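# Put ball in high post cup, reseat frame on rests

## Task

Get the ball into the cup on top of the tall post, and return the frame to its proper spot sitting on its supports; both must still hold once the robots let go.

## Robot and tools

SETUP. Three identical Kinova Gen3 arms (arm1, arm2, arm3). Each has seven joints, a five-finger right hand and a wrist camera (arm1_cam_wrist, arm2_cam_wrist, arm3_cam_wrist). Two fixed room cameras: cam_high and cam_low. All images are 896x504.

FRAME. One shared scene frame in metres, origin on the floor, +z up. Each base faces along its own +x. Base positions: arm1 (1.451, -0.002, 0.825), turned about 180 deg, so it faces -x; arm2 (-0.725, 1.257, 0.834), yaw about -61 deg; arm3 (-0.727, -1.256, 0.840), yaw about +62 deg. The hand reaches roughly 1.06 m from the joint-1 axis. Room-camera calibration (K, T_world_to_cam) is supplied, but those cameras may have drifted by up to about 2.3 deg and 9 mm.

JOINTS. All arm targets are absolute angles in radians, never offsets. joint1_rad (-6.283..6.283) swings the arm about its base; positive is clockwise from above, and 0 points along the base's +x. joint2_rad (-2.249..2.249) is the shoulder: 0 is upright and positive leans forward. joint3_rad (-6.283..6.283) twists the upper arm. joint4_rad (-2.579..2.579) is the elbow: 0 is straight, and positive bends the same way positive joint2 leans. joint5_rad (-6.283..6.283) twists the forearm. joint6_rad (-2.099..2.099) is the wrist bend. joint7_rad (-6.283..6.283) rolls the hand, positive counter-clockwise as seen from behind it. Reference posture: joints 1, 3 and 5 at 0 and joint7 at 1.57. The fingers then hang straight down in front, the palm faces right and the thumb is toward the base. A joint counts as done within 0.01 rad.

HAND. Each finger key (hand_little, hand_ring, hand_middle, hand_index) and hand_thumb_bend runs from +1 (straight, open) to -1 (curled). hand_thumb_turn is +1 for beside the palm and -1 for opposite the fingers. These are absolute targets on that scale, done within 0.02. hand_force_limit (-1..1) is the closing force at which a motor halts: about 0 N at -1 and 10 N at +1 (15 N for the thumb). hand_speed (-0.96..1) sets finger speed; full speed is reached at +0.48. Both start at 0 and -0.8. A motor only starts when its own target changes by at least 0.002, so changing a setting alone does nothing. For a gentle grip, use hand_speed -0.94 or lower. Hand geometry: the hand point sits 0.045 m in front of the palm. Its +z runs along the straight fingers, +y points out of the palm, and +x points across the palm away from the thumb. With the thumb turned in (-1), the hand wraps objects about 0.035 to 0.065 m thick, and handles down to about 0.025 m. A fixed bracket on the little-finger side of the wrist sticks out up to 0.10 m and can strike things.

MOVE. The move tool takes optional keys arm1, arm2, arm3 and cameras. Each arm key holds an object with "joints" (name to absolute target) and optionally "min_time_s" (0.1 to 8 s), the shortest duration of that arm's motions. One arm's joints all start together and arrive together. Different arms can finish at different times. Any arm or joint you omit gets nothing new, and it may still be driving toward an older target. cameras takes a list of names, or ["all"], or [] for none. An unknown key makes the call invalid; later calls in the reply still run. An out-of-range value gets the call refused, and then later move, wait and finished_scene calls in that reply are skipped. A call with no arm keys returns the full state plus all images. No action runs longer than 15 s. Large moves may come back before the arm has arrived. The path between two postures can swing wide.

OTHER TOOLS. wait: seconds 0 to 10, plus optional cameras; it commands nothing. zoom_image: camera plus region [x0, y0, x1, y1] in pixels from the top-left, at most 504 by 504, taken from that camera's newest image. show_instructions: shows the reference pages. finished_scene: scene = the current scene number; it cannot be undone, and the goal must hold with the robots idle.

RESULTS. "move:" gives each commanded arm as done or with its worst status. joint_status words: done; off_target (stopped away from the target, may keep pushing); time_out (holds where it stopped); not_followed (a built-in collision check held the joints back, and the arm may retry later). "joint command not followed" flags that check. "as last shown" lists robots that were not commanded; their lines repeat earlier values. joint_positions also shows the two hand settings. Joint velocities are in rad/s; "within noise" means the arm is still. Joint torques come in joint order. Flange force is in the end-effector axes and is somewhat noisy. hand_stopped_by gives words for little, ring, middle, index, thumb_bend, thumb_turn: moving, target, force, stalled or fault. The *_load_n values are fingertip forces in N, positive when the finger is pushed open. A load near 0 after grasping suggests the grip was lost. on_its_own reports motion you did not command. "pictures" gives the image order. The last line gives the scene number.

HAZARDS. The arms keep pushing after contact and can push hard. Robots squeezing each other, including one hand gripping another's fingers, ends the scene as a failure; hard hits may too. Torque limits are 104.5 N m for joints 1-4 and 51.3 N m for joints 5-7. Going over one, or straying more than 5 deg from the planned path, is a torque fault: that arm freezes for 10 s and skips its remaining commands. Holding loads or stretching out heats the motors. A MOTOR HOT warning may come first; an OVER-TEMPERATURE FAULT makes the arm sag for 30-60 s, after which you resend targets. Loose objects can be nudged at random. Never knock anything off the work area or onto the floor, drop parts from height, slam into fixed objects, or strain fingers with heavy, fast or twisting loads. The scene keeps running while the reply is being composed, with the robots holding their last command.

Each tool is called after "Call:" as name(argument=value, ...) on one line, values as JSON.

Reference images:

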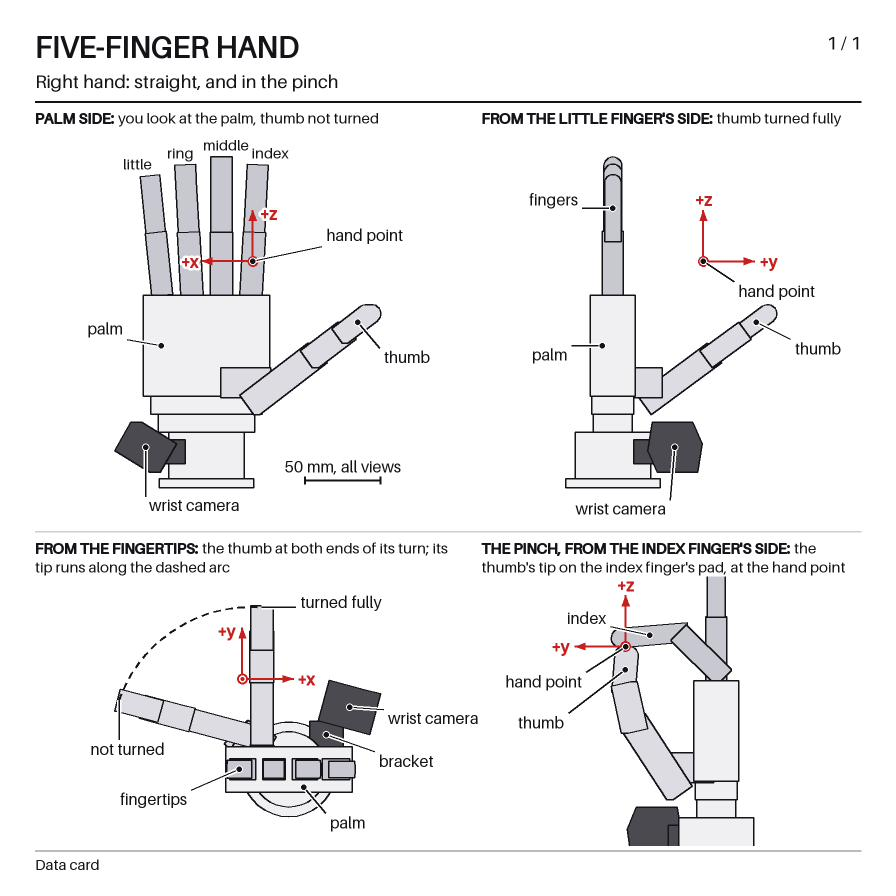

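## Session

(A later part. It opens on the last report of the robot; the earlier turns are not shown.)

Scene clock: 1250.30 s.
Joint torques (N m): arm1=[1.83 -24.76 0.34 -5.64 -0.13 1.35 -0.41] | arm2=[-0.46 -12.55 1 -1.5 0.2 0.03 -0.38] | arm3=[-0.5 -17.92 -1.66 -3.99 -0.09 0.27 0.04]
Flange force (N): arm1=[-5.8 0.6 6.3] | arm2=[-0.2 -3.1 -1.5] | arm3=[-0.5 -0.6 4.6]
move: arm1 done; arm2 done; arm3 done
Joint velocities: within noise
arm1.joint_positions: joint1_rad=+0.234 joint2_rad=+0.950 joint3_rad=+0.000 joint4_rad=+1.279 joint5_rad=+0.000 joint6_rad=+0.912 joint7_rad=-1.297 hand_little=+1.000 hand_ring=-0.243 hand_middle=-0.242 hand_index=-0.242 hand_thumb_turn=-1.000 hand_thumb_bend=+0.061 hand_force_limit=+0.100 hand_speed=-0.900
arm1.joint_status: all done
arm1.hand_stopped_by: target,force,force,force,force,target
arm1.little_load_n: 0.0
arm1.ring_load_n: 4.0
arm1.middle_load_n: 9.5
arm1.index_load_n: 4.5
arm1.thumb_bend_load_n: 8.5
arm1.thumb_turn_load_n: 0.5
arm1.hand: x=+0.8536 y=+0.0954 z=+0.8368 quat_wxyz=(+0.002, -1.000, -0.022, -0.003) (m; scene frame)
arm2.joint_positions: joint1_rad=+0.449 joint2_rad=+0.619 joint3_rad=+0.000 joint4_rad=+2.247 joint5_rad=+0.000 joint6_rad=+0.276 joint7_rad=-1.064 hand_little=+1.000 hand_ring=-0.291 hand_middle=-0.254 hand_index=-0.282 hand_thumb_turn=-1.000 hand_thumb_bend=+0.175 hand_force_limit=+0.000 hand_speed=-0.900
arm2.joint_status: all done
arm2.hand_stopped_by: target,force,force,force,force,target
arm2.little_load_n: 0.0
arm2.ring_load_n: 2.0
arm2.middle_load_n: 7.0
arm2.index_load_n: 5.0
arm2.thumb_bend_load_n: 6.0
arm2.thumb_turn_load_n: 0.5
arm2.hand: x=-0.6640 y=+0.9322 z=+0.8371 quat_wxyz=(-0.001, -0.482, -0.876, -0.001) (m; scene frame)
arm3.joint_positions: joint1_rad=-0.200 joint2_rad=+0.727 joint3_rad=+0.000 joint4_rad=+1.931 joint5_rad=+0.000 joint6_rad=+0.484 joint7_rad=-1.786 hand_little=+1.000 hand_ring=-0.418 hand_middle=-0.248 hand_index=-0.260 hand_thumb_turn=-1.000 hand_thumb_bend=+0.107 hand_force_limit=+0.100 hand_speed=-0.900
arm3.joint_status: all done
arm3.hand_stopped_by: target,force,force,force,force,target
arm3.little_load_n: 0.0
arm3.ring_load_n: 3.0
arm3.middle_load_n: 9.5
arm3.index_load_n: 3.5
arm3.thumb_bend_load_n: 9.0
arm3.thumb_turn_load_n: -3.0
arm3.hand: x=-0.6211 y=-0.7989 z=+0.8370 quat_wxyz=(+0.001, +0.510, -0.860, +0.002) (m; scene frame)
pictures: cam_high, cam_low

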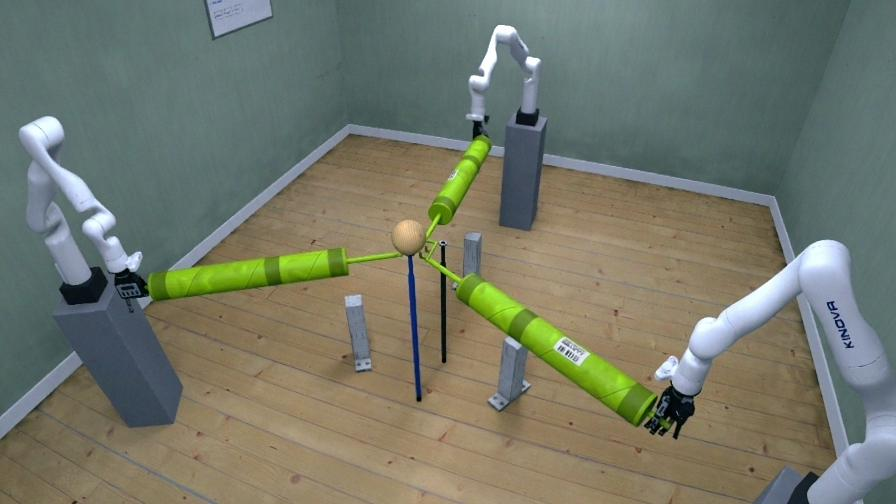

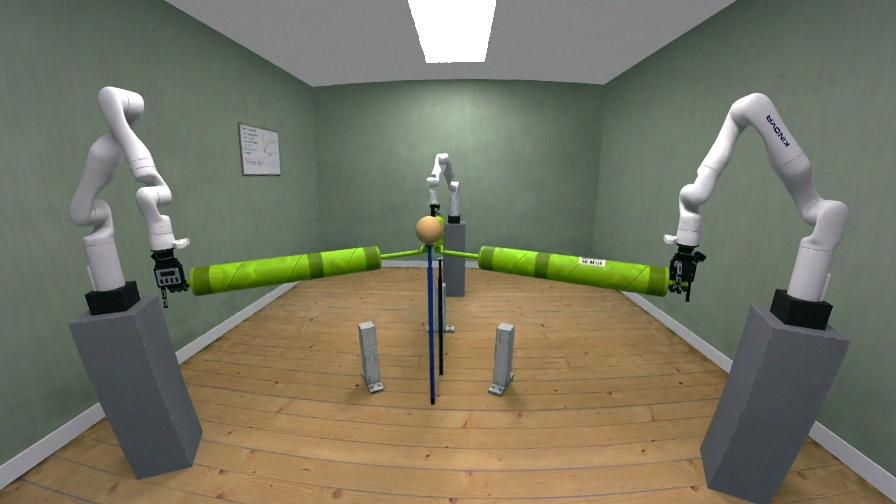

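Call:
move(arm1={"joints": {"joint1_rad": 0.2671, "joint2_rad": 0.8242, "joint4_rad": 1.5854, "joint6_rad": 0.732, "joint7_rad": -1.2641}, "min_time_s": 3}, arm2={"joints": {"joint1_rad": 0.2263, "joint2_rad": 0.6257, "joint4_rad": 2.2235, "joint6_rad": 0.2924, "joint7_rad": -1.2862}, "min_time_s": 3}, arm3={"joints": {"joint1_rad": -0.0414, "joint2_rad": 0.7645, "joint4_rad": 1.8236, "joint6_rad": 0.5535, "joint7_rad": -1.6274}, "min_time_s": 3}, cameras=["cam_high", "cam_low"])

Call:
zoom_image(camera="cam_high", region=[380, 180, 500, 300])

Scene clock: 1265.23 s.
Joint torques (N m): arm1=[2.07 -22.04 0.57 -4.68 0 1.16 -0.43] | arm2=[-0.9 -12.74 0.66 -1.43 0.04 0.12 -0.35] | arm3=[-0.3 -18.74 -1.52 -4.09 -0.01 0.58 0.08]
Flange force (N): arm1=[-5.0 1.6 6.5] | arm2=[-0.9 -4.4 -1.3] | arm3=[-1.0 -0.1 4.5]
move: arm1 done; arm2 done; arm3 done
Joint velocities: within noise
arm1.joint_positions: joint1_rad=+0.267 joint2_rad=+0.824 joint3_rad=+0.000 joint4_rad=+1.585 joint5_rad=+0.000 joint6_rad=+0.732 joint7_rad=-1.264 hand_little=+1.000 hand_ring=-0.243 hand_middle=-0.242 hand_index=-0.242 hand_thumb_turn=-1.000 hand_thumb_bend=+0.061 hand_force_limit=+0.100 hand_speed=-0.900
arm1.joint_status: all done
arm1.hand_stopped_by: target,force,force,force,force,target
arm1.little_load_n: 0.0
arm1.ring_load_n: 4.0
arm1.middle_load_n: 9.5
arm1.index_load_n: 4.5
arm1.thumb_bend_load_n: 8.5
arm1.thumb_turn_load_n: 0.5
arm1.hand: x=+0.9287 y=+0.0954 z=+0.8368 quat_wxyz=(+0.002, -1.000, -0.022, -0.003) (m; scene frame)
arm2.joint_positions: joint1_rad=+0.226 joint2_rad=+0.626 joint3_rad=+0.000 joint4_rad=+2.223 joint5_rad=+0.000 joint6_rad=+0.292 joint7_rad=-1.286 hand_little=+1.000 hand_ring=-0.291 hand_middle=-0.254 hand_index=-0.282 hand_thumb_turn=-1.000 hand_thumb_bend=+0.175 hand_force_limit=+0.000 hand_speed=-0.900
arm2.joint_status: all done
arm2.hand_stopped_by: target,force,force,force,force,target
arm2.little_load_n: 0.0
arm2.ring_load_n: 1.0
arm2.middle_load_n: 7.5
arm2.index_load_n: 5.0
arm2.thumb_bend_load_n: 5.5
arm2.thumb_turn_load_n: 1.0
arm2.hand: x=-0.5890 y=+0.9321 z=+0.8372 quat_wxyz=(-0.001, -0.482, -0.876, +0.000) (m; scene frame)
arm3.joint_positions: joint1_rad=-0.041 joint2_rad=+0.765 joint3_rad=+0.000 joint4_rad=+1.824 joint5_rad=+0.000 joint6_rad=+0.554 joint7_rad=-1.627 hand_little=+1.000 hand_ring=-0.418 hand_middle=-0.248 hand_index=-0.260 hand_thumb_turn=-1.000 hand_thumb_bend=+0.107 hand_force_limit=+0.100 hand_speed=-0.900
arm3.joint_status: all done
arm3.hand_stopped_by: target,force,force,force,force,target
arm3.little_load_n: 0.0
arm3.ring_load_n: 3.0
arm3.middle_load_n: 9.0
arm3.index_load_n: 3.0
arm3.thumb_bend_load_n: 9.0
arm3.thumb_turn_load_n: -3.0
arm3.hand: x=-0.5462 y=-0.7990 z=+0.8372 quat_wxyz=(+0.001, +0.510, -0.860, +0.002) (m; scene frame)
pictures: cam_high, cam_low

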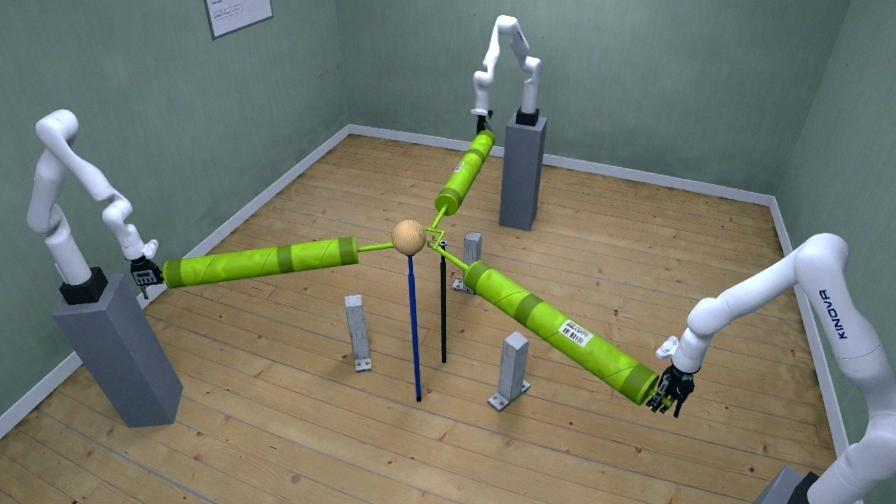

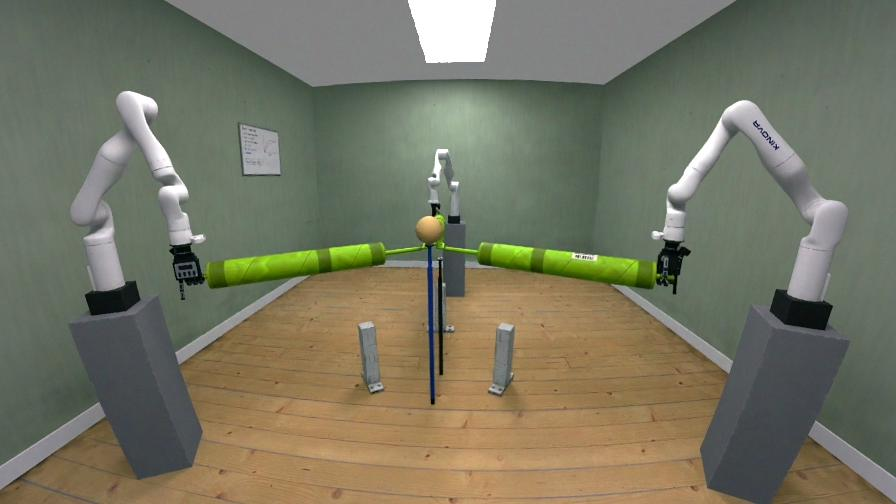

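Scaled by 4.200.

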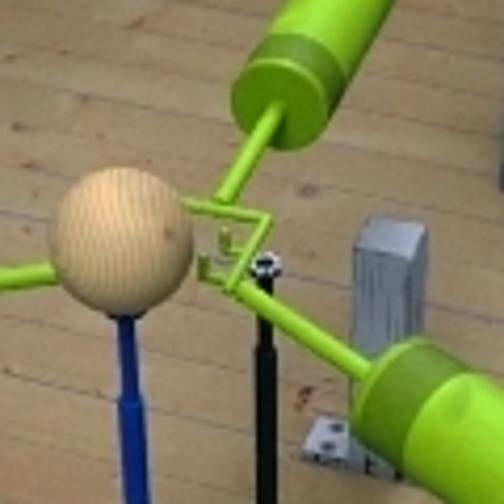

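Call:
move(arm1={"joints": {"joint1_rad": 0.3107, "joint2_rad": 0.7216, "joint4_rad": 1.8483, "joint6_rad": 0.5717, "joint7_rad": -1.2205}, "min_time_s": 3}, arm2={"joints": {"joint1_rad": 0.0262, "joint2_rad": 0.6474, "joint4_rad": 2.149, "joint6_rad": 0.3452, "joint7_rad": -1.4863}, "min_time_s": 3}, arm3={"joints": {"joint1_rad": 0.0957, "joint2_rad": 0.8195, "joint4_rad": 1.6759, "joint6_rad": 0.6462, "joint7_rad": -1.4903}, "min_time_s": 3}, cameras=["cam_high", "cam_low"])

Call:
move(arm1={"joints": {"joint1_rad": 0.3707, "joint2_rad": 0.6377, "joint4_rad": 2.0839, "joint6_rad": 0.42, "joint7_rad": -1.1605}, "min_time_s": 3}, arm2={"joints": {"joint1_rad": -0.1418, "joint2_rad": 0.6851, "joint4_rad": 2.0304, "joint6_rad": 0.4261, "joint7_rad": -1.6543}, "min_time_s": 3}, arm3={"joints": {"joint1_rad": 0.2115, "joint2_rad": 0.893, "joint4_rad": 1.4878, "joint6_rad": 0.7608, "joint7_rad": -1.3745}, "min_time_s": 3}, cameras=["all"])

Scene clock: 1284.83 s.
Joint torques (N m): arm1=[1.93 -19.61 0.37 -4.02 -0.06 0.8 -0.44] | arm2=[-1.17 -13.65 0.28 -1.94 -0.05 0.06 -0.34] | arm3=[0.14 -20.19 -1.02 -4.83 0.15 0.63 0.08]
Flange force (N): arm1=[-4.0 2.1 6.9] | arm2=[-1.6 -4.7 -0.9] | arm3=[-0.8 0.6 4.5]
move: arm1 done; arm2 done; arm3 done
Joint velocities: within noise
arm1.joint_positions: joint1_rad=+0.311 joint2_rad=+0.722 joint3_rad=+0.000 joint4_rad=+1.848 joint5_rad=+0.000 joint6_rad=+0.572 joint7_rad=-1.220 hand_little=+1.000 hand_ring=-0.243 hand_middle=-0.242 hand_index=-0.242 hand_thumb_turn=-1.000 hand_thumb_bend=+0.061 hand_force_limit=+0.100 hand_speed=-0.900
arm1.joint_status: all done
arm1.hand_stopped_by: target,force,force,force,force,target
arm1.little_load_n: 0.0
arm1.ring_load_n: 4.0
arm1.middle_load_n: 9.5
arm1.index_load_n: 4.0
arm1.thumb_bend_load_n: 8.5
arm1.thumb_turn_load_n: 0.5
arm1.hand: x=+1.0037 y=+0.0954 z=+0.8368 quat_wxyz=(+0.002, -1.000, -0.022, -0.003) (m; scene frame)
arm2.joint_positions: joint1_rad=+0.026 joint2_rad=+0.647 joint3_rad=+0.000 joint4_rad=+2.149 joint5_rad=+0.000 joint6_rad=+0.345 joint7_rad=-1.486 hand_little=+1.000 hand_ring=-0.291 hand_middle=-0.254 hand_index=-0.282 hand_thumb_turn=-1.000 hand_thumb_bend=+0.175 hand_force_limit=+0.000 hand_speed=-0.900
arm2.joint_status: all done
arm2.hand_stopped_by: target,force,force,force,force,target
arm2.little_load_n: 0.0
arm2.ring_load_n: 1.0
arm2.middle_load_n: 7.0
arm2.index_load_n: 5.0
arm2.thumb_bend_load_n: 5.5
arm2.thumb_turn_load_n: 1.0
arm2.hand: x=-0.5139 y=+0.9319 z=+0.8372 quat_wxyz=(-0.001, -0.482, -0.876, +0.000) (m; scene frame)
arm3.joint_positions: joint1_rad=+0.096 joint2_rad=+0.819 joint3_rad=+0.000 joint4_rad=+1.676 joint5_rad=+0.000 joint6_rad=+0.646 joint7_rad=-1.490 hand_little=+1.000 hand_ring=-0.419 hand_middle=-0.248 hand_index=-0.260 hand_thumb_turn=-1.000 hand_thumb_bend=+0.107 hand_force_limit=+0.100 hand_speed=-0.900
arm3.joint_status: all done
arm3.hand_stopped_by: target,force,force,force,force,target
arm3.little_load_n: 0.0
arm3.ring_load_n: 2.5
arm3.middle_load_n: 9.5
arm3.index_load_n: 3.0
arm3.thumb_bend_load_n: 8.5
arm3.thumb_turn_load_n: -3.0
arm3.hand: x=-0.4712 y=-0.7990 z=+0.8373 quat_wxyz=(+0.001, +0.510, -0.860, +0.002) (m; scene frame)
pictures: cam_high, cam_low

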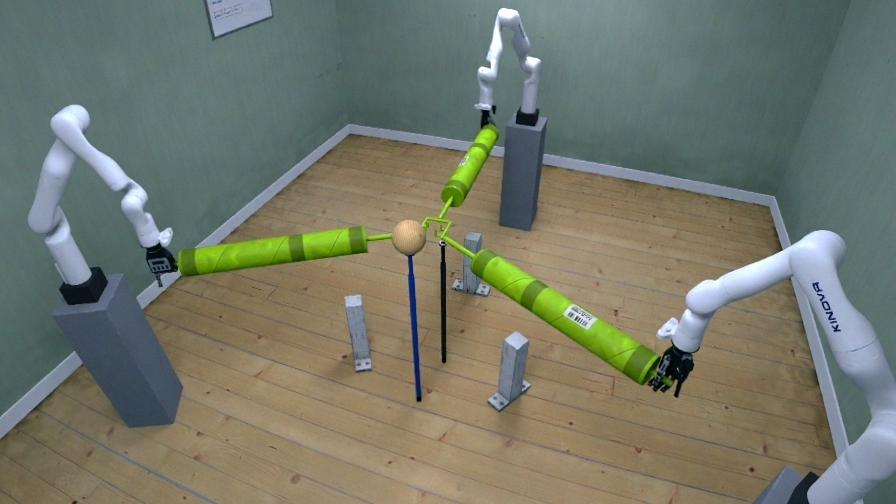

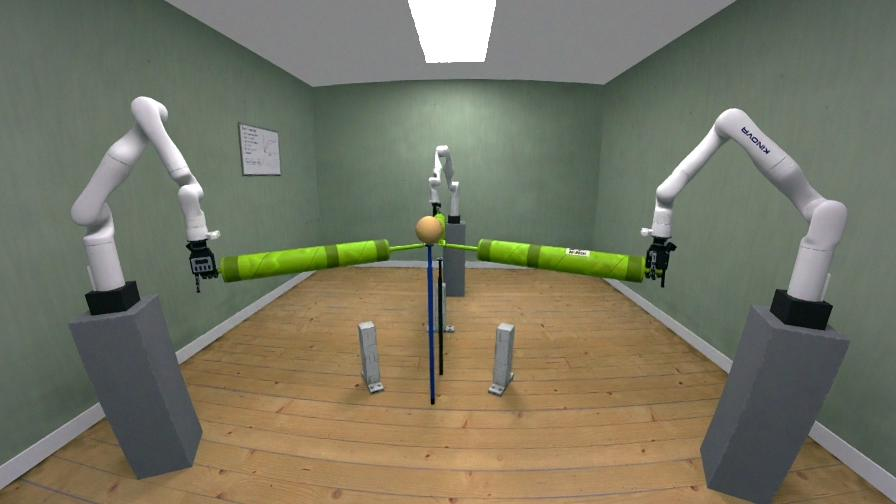

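Scene clock: 1288.13 s.
Joint torques (N m): arm1=[2.13 -17 0.69 -2.92 0.06 0.73 -0.45] | arm2=[-1.4 -15.08 -0.14 -3.02 -0.14 -0.08 -0.36] | arm3=[0.23 -21.71 -0.89 -5.3 0.15 0.81 0.11]
Flange force (N): arm1=[-4.0 3.5 7.4] | arm2=[-1.4 -4.5 -0.4] | arm3=[-1.5 0.4 4.3]
move: arm1 done; arm2 done; arm3 done
Joint velocities: within noise
arm1.joint_positions: joint1_rad=+0.371 joint2_rad=+0.638 joint3_rad=+0.000 joint4_rad=+2.084 joint5_rad=+0.000 joint6_rad=+0.420 joint7_rad=-1.161 hand_little=+1.000 hand_ring=-0.243 hand_middle=-0.242 hand_index=-0.242 hand_thumb_turn=-1.000 hand_thumb_bend=+0.061 hand_force_limit=+0.100 hand_speed=-0.900
arm1.joint_status: all done
arm1.hand_stopped_by: target,force,force,force,force,target
arm1.little_load_n: 0.0
arm1.ring_load_n: 4.0
arm1.middle_load_n: 9.5
arm1.index_load_n: 4.5
arm1.thumb_bend_load_n: 8.5
arm1.thumb_turn_load_n: 0.5
arm1.hand: x=+1.0787 y=+0.0953 z=+0.8367 quat_wxyz=(+0.002, -1.000, -0.022, -0.003) (m; scene frame)
arm2.joint_positions: joint1_rad=-0.142 joint2_rad=+0.685 joint3_rad=+0.000 joint4_rad=+2.030 joint5_rad=+0.000 joint6_rad=+0.426 joint7_rad=-1.654 hand_little=+1.000 hand_ring=-0.291 hand_middle=-0.254 hand_index=-0.282 hand_thumb_turn=-1.000 hand_thumb_bend=+0.175 hand_force_limit=+0.000 hand_speed=-0.900
arm2.joint_status: all done
arm2.hand_stopped_by: target,force,force,force,force,target
arm2.little_load_n: 0.0
arm2.ring_load_n: 1.0
arm2.middle_load_n: 7.5
arm2.index_load_n: 5.5
arm2.thumb_bend_load_n: 5.5
arm2.thumb_turn_load_n: 0.5
arm2.hand: x=-0.4389 y=+0.9320 z=+0.8371 quat_wxyz=(-0.001, -0.482, -0.876, +0.000) (m; scene frame)
arm3.joint_positions: joint1_rad=+0.211 joint2_rad=+0.893 joint3_rad=+0.000 joint4_rad=+1.488 joint5_rad=+0.000 joint6_rad=+0.761 joint7_rad=-1.375 hand_little=+1.000 hand_ring=-0.419 hand_middle=-0.248 hand_index=-0.260 hand_thumb_turn=-1.000 hand_thumb_bend=+0.107 hand_force_limit=+0.100 hand_speed=-0.900
arm3.joint_status: all done
arm3.hand_stopped_by: target,force,force,force,force,target
arm3.little_load_n: 0.0
arm3.ring_load_n: 2.0
arm3.middle_load_n: 9.5
arm3.index_load_n: 3.0
arm3.thumb_bend_load_n: 9.0
arm3.thumb_turn_load_n: -3.0
arm3.hand: x=-0.3962 y=-0.7991 z=+0.8373 quat_wxyz=(+0.001, +0.510, -0.860, +0.002) (m; scene frame)
pictures: arm1_cam_wrist, arm2_cam_wrist, arm3_cam_wrist, cam_high, cam_low
camera_calibration:
arm1_cam_wrist: T_world_to_cam=[[0.285947, -0.95664, 0.0554481, -0.268251], [-0.829433, -0.218116, 0.514262, 0.483556], [-0.47987, -0.193042, -0.855839, 1.36686], [0, 0, 0, 1]] pos_world=[1.1337, 0.112713, 0.936007]
arm2_cam_wrist: T_world_to_cam=[[0.651269, 0.758725, 0.0135672, -0.441036], [0.647121, -0.564632, 0.512274, 0.384593], [0.396336, -0.324849, -0.858715, 1.31235], [0, 0, 0, 1]] pos_world=[-0.481775, 0.978092, 0.935898]
arm3_cam_wrist: T_world_to_cam=[[-0.972502, 0.231456, 0.0258532, -0.229786], [0.212014, 0.833894, 0.509579, 0.32371], [0.0963862, 0.501048, -0.860035, 1.27331], [0, 0, 0, 1]] pos_world=[-0.414827, -0.854742, 0.936074]

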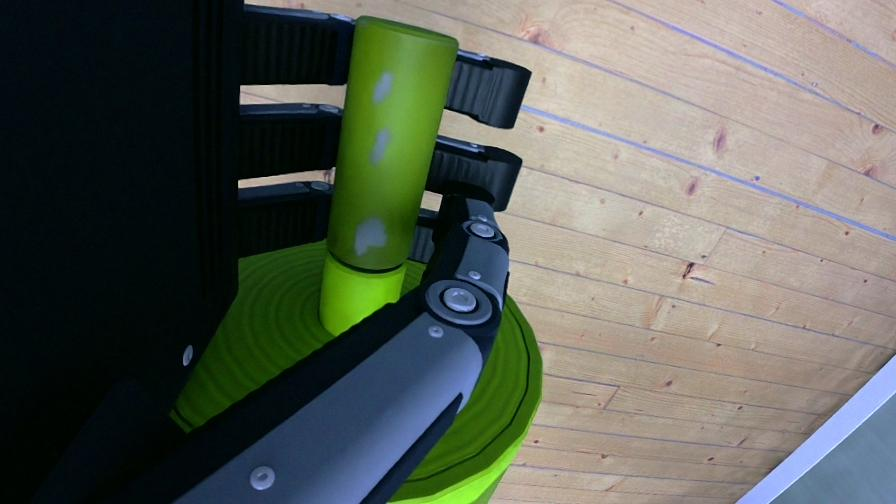

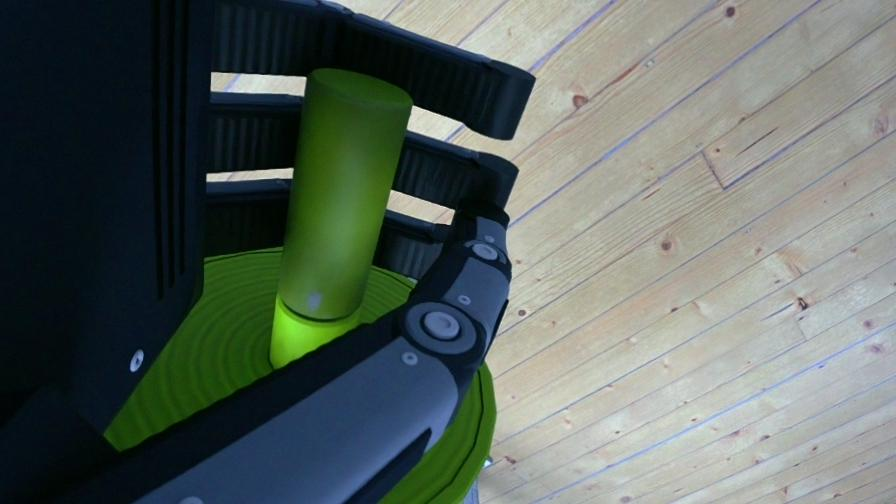

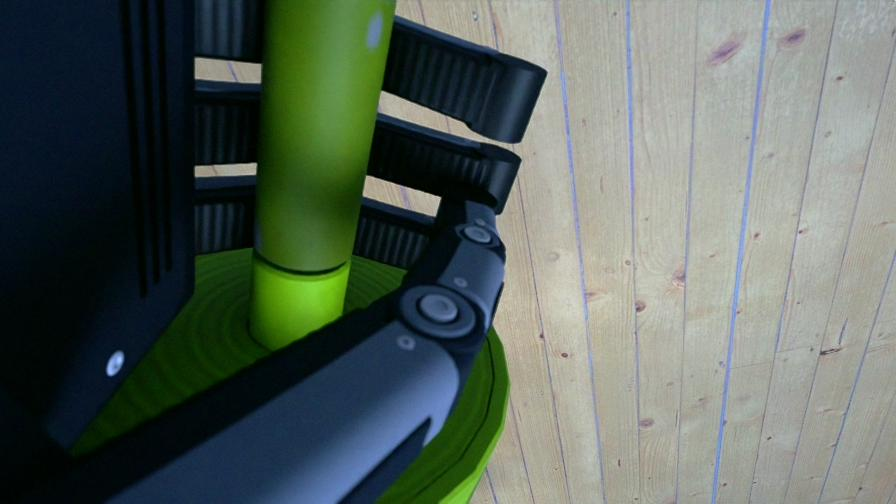

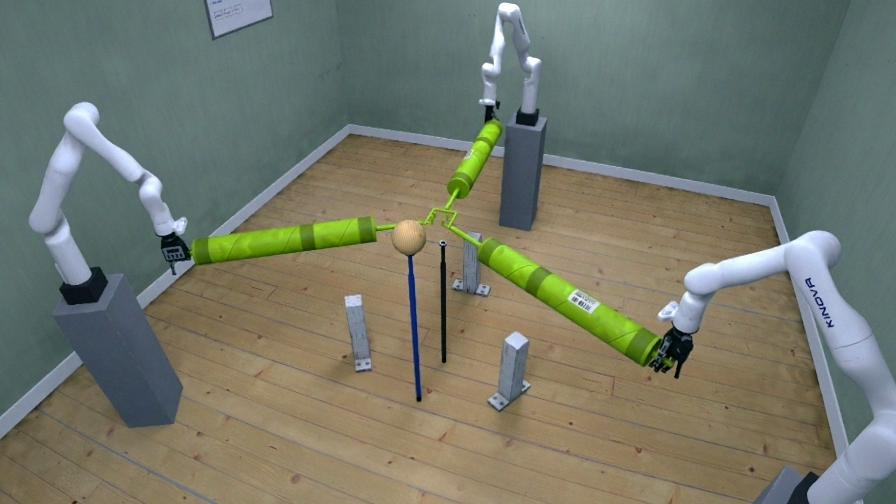

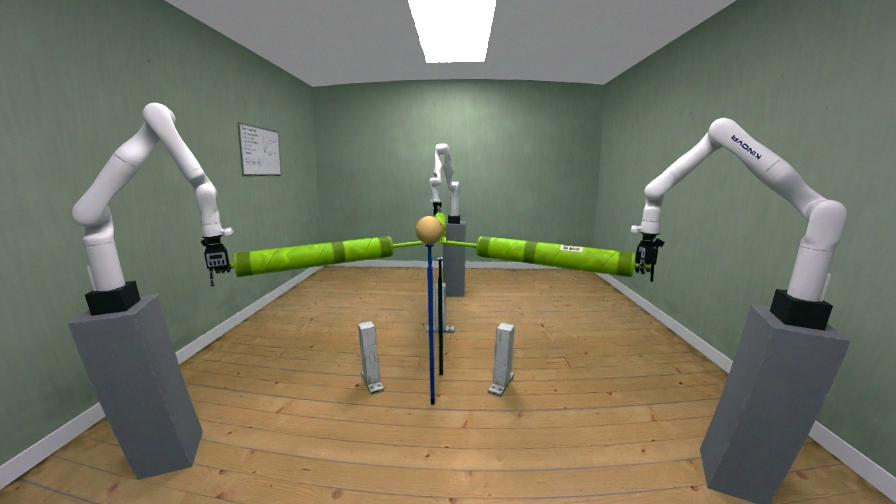

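Call:
move(arm1={"joints": {"joint1_rad": 0.4456, "joint2_rad": 0.5712, "joint4_rad": 2.305, "joint6_rad": 0.2654, "joint7_rad": -1.0856}, "min_time_s": 3}, arm2={"joints": {"joint1_rad": -0.2907, "joint2_rad": 0.7388, "joint4_rad": 1.8755, "joint6_rad": 0.5273, "joint7_rad": -1.8032}, "min_time_s": 3}, arm3={"joints": {"joint1_rad": 0.2941, "joint2_rad": 0.9885, "joint4_rad": 1.2523, "joint6_rad": 0.9008, "joint7_rad": -1.2919}, "min_time_s": 3}, cameras=["cam_high", "cam_low"])

Call:
move(arm1={"joints": {"joint1_rad": 0.4845, "joint2_rad": 0.5512, "joint4_rad": 2.3894, "joint6_rad": 0.201, "joint7_rad": -1.0467}, "min_time_s": 2}, arm2={"joints": {"joint1_rad": -0.3428, "joint2_rad": 0.7653, "joint4_rad": 1.8032, "joint6_rad": 0.5731, "joint7_rad": -1.8553}, "min_time_s": 2}, arm3={"joints": {"joint1_rad": 0.3218, "joint2_rad": 1.0343, "joint4_rad": 1.1422, "joint6_rad": 0.9651, "joint7_rad": -1.2642}, "min_time_s": 2}, cameras=["all"])

Scene clock: 1368.23 s.
Joint torques (N m): arm1=[1.67 -14.62 0.16 -1.85 -0.1 0.6 -0.52] | arm2=[-1.53 -16.81 -0.07 -3.92 -0.19 -0.1 -0.29] | arm3=[0.47 -24.1 -0.69 -7.14 0.25 0.29 0.06]
Flange force (N): arm1=[-3.2 3.3 8.4] | arm2=[-1.8 -4.1 0.2] | arm3=[0.5 1.2 4.1]
move: arm1 done; arm2 done; arm3 done
Joint velocities: within noise
arm1.joint_positions: joint1_rad=+0.446 joint2_rad=+0.571 joint3_rad=+0.000 joint4_rad=+2.305 joint5_rad=+0.000 joint6_rad=+0.265 joint7_rad=-1.086 hand_little=+1.000 hand_ring=-0.243 hand_middle=-0.242 hand_index=-0.242 hand_thumb_turn=-1.000 hand_thumb_bend=+0.061 hand_force_limit=+0.100 hand_speed=-0.900
arm1.joint_status: all done
arm1.hand_stopped_by: target,force,force,force,force,target
arm1.little_load_n: 0.0
arm1.ring_load_n: 4.0
arm1.middle_load_n: 9.5
arm1.index_load_n: 4.0
arm1.thumb_bend_load_n: 8.5
arm1.thumb_turn_load_n: 0.5
arm1.hand: x=+1.1537 y=+0.0913 z=+0.8367 quat_wxyz=(+0.002, -1.000, -0.022, -0.003) (m; scene frame)
arm2.joint_positions: joint1_rad=-0.291 joint2_rad=+0.739 joint3_rad=+0.000 joint4_rad=+1.876 joint5_rad=+0.000 joint6_rad=+0.527 joint7_rad=-1.803 hand_little=+1.000 hand_ring=-0.291 hand_middle=-0.254 hand_index=-0.282 hand_thumb_turn=-1.000 hand_thumb_bend=+0.175 hand_force_limit=+0.000 hand_speed=-0.900
arm2.joint_status: all done
arm2.hand_stopped_by: target,force,force,force,force,target
arm2.little_load_n: 0.0
arm2.ring_load_n: 1.5
arm2.middle_load_n: 7.5
arm2.index_load_n: 5.0
arm2.thumb_bend_load_n: 5.5
arm2.thumb_turn_load_n: 1.0
arm2.hand: x=-0.3598 y=+0.9365 z=+0.8371 quat_wxyz=(-0.001, -0.482, -0.876, +0.000) (m; scene frame)
arm3.joint_positions: joint1_rad=+0.294 joint2_rad=+0.988 joint3_rad=+0.000 joint4_rad=+1.252 joint5_rad=+0.000 joint6_rad=+0.901 joint7_rad=-1.292 hand_little=+1.000 hand_ring=-0.419 hand_middle=-0.248 hand_index=-0.260 hand_thumb_turn=-1.000 hand_thumb_bend=+0.107 hand_force_limit=+0.100 hand_speed=-0.900
arm3.joint_status: all done
arm3.hand_stopped_by: target,force,force,force,force,target
arm3.little_load_n: 0.0
arm3.ring_load_n: 1.5
arm3.middle_load_n: 9.5
arm3.index_load_n: 3.0
arm3.thumb_bend_load_n: 9.0
arm3.thumb_turn_load_n: -3.0
arm3.hand: x=-0.3268 y=-0.7930 z=+0.8374 quat_wxyz=(+0.001, +0.510, -0.860, +0.002) (m; scene frame)
pictures: cam_high, cam_low

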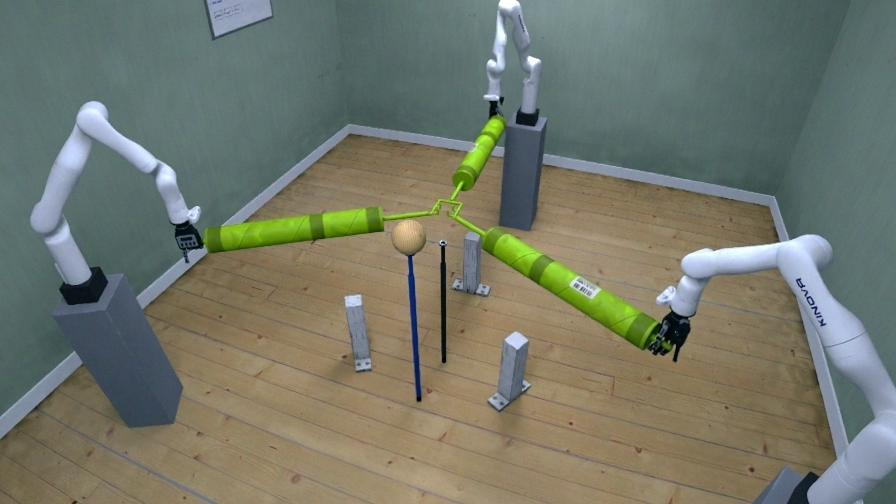

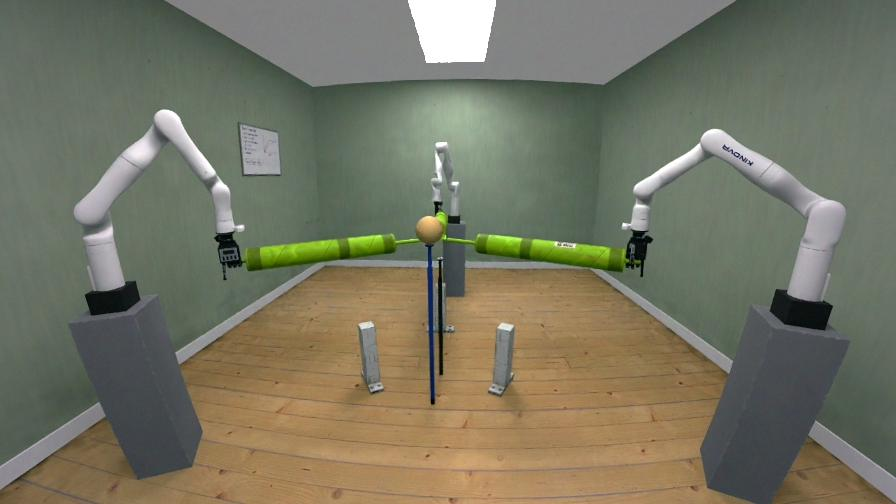

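Scene clock: 1370.53 s.
Joint torques (N m): arm1=[1.62 -13.42 -0.06 -0.66 -0.12 0.92 -0.49] | arm2=[-0.58 -17.74 0.92 -4.45 0.1 -0.24 -0.37] | arm3=[-0.55 -25.61 -1.58 -8.62 -0.25 -0.44 -0.02]
Flange force (N): arm1=[-4.1 3.1 8.9] | arm2=[-1.3 -2.0 0.5] | arm3=[3.1 0.2 4.1]
move: arm1 done; arm2 done; arm3 done
Joint velocities: within noise
arm1.joint_positions: joint1_rad=+0.485 joint2_rad=+0.551 joint3_rad=+0.000 joint4_rad=+2.389 joint5_rad=+0.000 joint6_rad=+0.201 joint7_rad=-1.047 hand_little=+1.000 hand_ring=-0.243 hand_middle=-0.242 hand_index=-0.242 hand_thumb_turn=-1.000 hand_thumb_bend=+0.061 hand_force_limit=+0.100 hand_speed=-0.900
arm1.joint_status: all done
arm1.hand_stopped_by: target,force,force,force,force,target
arm1.little_load_n: 0.0
arm1.ring_load_n: 4.0
arm1.middle_load_n: 9.5
arm1.index_load_n: 4.5
arm1.thumb_bend_load_n: 8.5
arm1.thumb_turn_load_n: 0.5
arm1.hand: x=+1.1837 y=+0.0892 z=+0.8366 quat_wxyz=(+0.002, -1.000, -0.022, -0.003) (m; scene frame)
arm2.joint_positions: joint1_rad=-0.343 joint2_rad=+0.765 joint3_rad=+0.000 joint4_rad=+1.803 joint5_rad=+0.000 joint6_rad=+0.573 joint7_rad=-1.855 hand_little=+1.000 hand_ring=-0.291 hand_middle=-0.254 hand_index=-0.282 hand_thumb_turn=-1.000 hand_thumb_bend=+0.175 hand_force_limit=+0.000 hand_speed=-0.900
arm2.joint_status: all done
arm2.hand_stopped_by: target,force,force,force,force,target
arm2.little_load_n: 0.0
arm2.ring_load_n: 1.5
arm2.middle_load_n: 7.5
arm2.index_load_n: 5.0
arm2.thumb_bend_load_n: 5.5
arm2.thumb_turn_load_n: 0.5
arm2.hand: x=-0.3279 y=+0.9390 z=+0.8371 quat_wxyz=(-0.001, -0.482, -0.876, +0.000) (m; scene frame)
arm3.joint_positions: joint1_rad=+0.322 joint2_rad=+1.034 joint3_rad=+0.000 joint4_rad=+1.142 joint5_rad=+0.000 joint6_rad=+0.965 joint7_rad=-1.264 hand_little=+1.000 hand_ring=-0.419 hand_middle=-0.248 hand_index=-0.260 hand_thumb_turn=-1.000 hand_thumb_bend=+0.107 hand_force_limit=+0.100 hand_speed=-0.900
arm3.joint_status: all done
arm3.hand_stopped_by: target,force,force,force,force,target
arm3.little_load_n: 0.0
arm3.ring_load_n: 2.0
arm3.middle_load_n: 9.5
arm3.index_load_n: 3.5
arm3.thumb_bend_load_n: 9.0
arm3.thumb_turn_load_n: -3.0
arm3.hand: x=-0.2996 y=-0.7899 z=+0.8373 quat_wxyz=(+0.001, +0.510, -0.860, +0.002) (m; scene frame)
pictures: arm1_cam_wrist, arm2_cam_wrist, arm3_cam_wrist, cam_high, cam_low
camera_calibration:
arm1_cam_wrist: T_world_to_cam=[[0.285951, -0.956639, 0.0554457, -0.304204], [-0.829432, -0.218121, 0.514263, 0.569345], [-0.47987, -0.193042, -0.855839, 1.41596], [0, 0, 0, 1]] pos_world=[1.2387, 0.106513, 0.935907]
arm2_cam_wrist: T_world_to_cam=[[0.651318, 0.758683, 0.0136051, -0.518678], [0.647093, -0.564706, 0.512229, 0.316755], [0.396302, -0.32482, -0.858741, 1.27057], [0, 0, 0, 1]] pos_world=[-0.370675, 0.985092, 0.935898]
arm3_cam_wrist: T_world_to_cam=[[-0.972527, 0.231355, 0.025793, -0.138008], [0.211897, 0.833922, 0.509582, 0.295542], [0.096385, 0.501048, -0.860035, 1.25939], [0, 0, 0, 1]] pos_world=[-0.318227, -0.845542, 0.936073]

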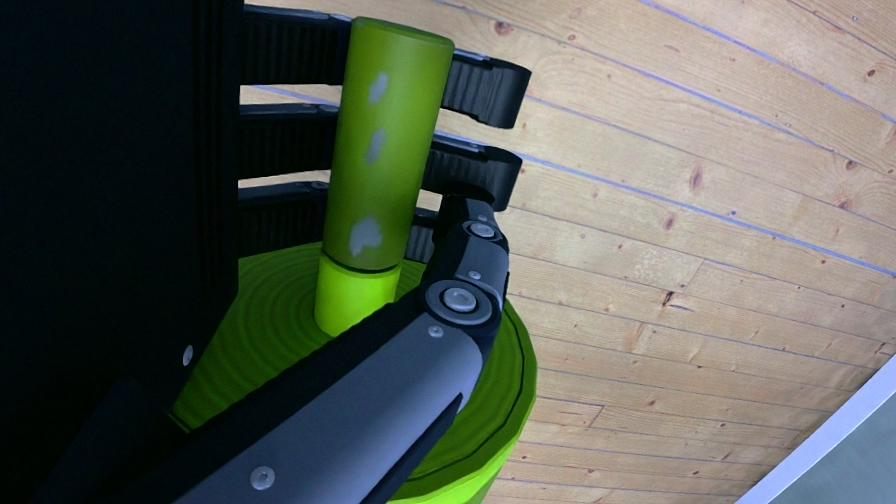

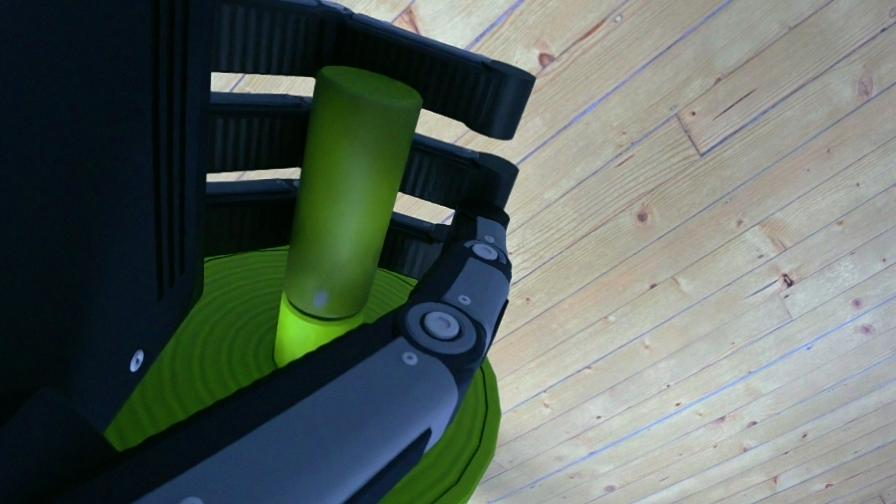

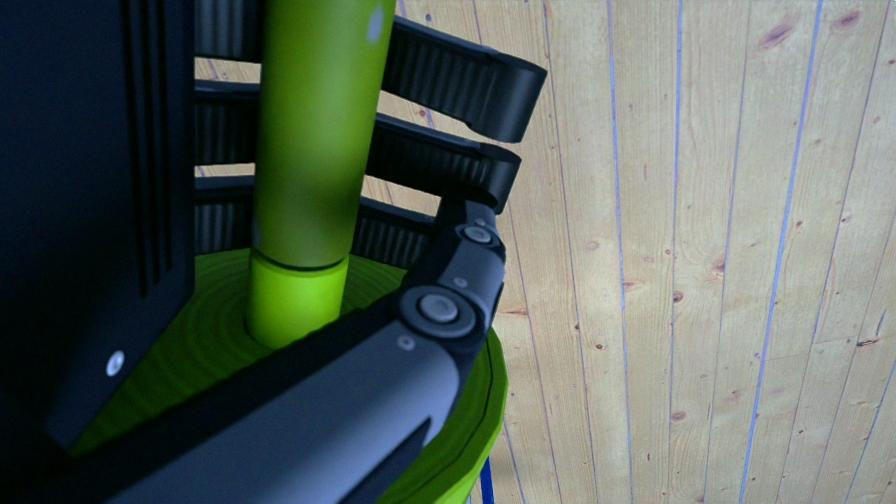

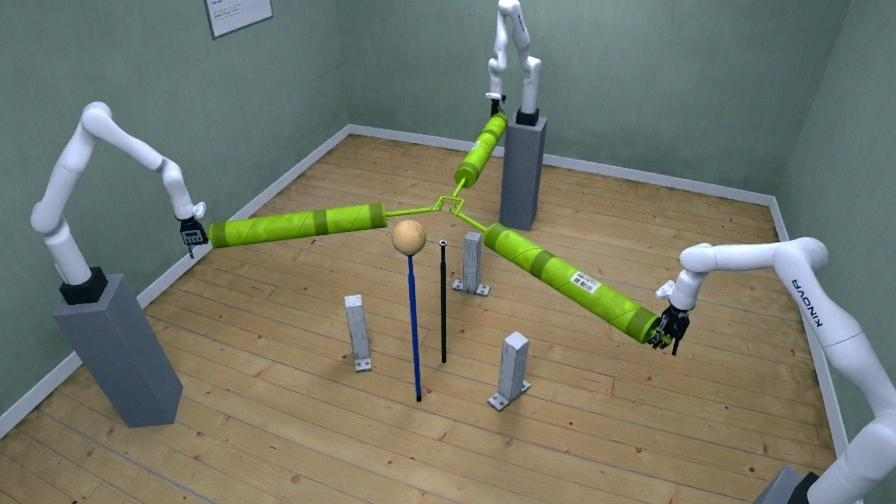

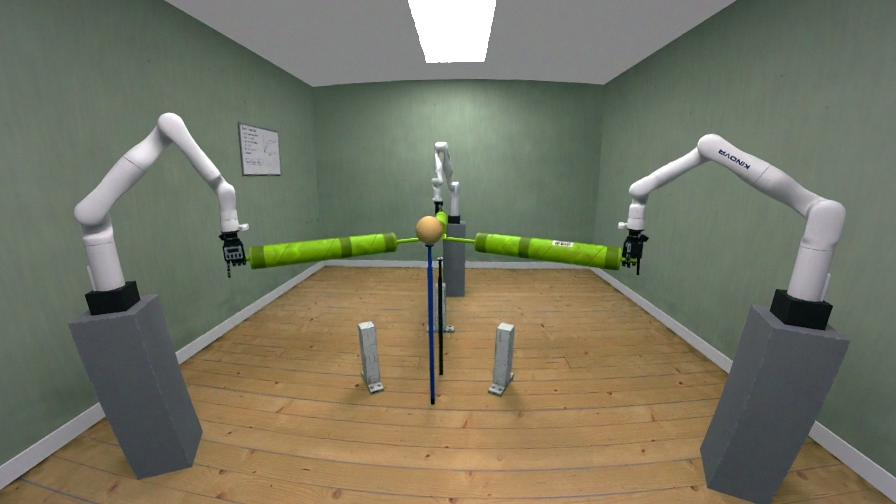

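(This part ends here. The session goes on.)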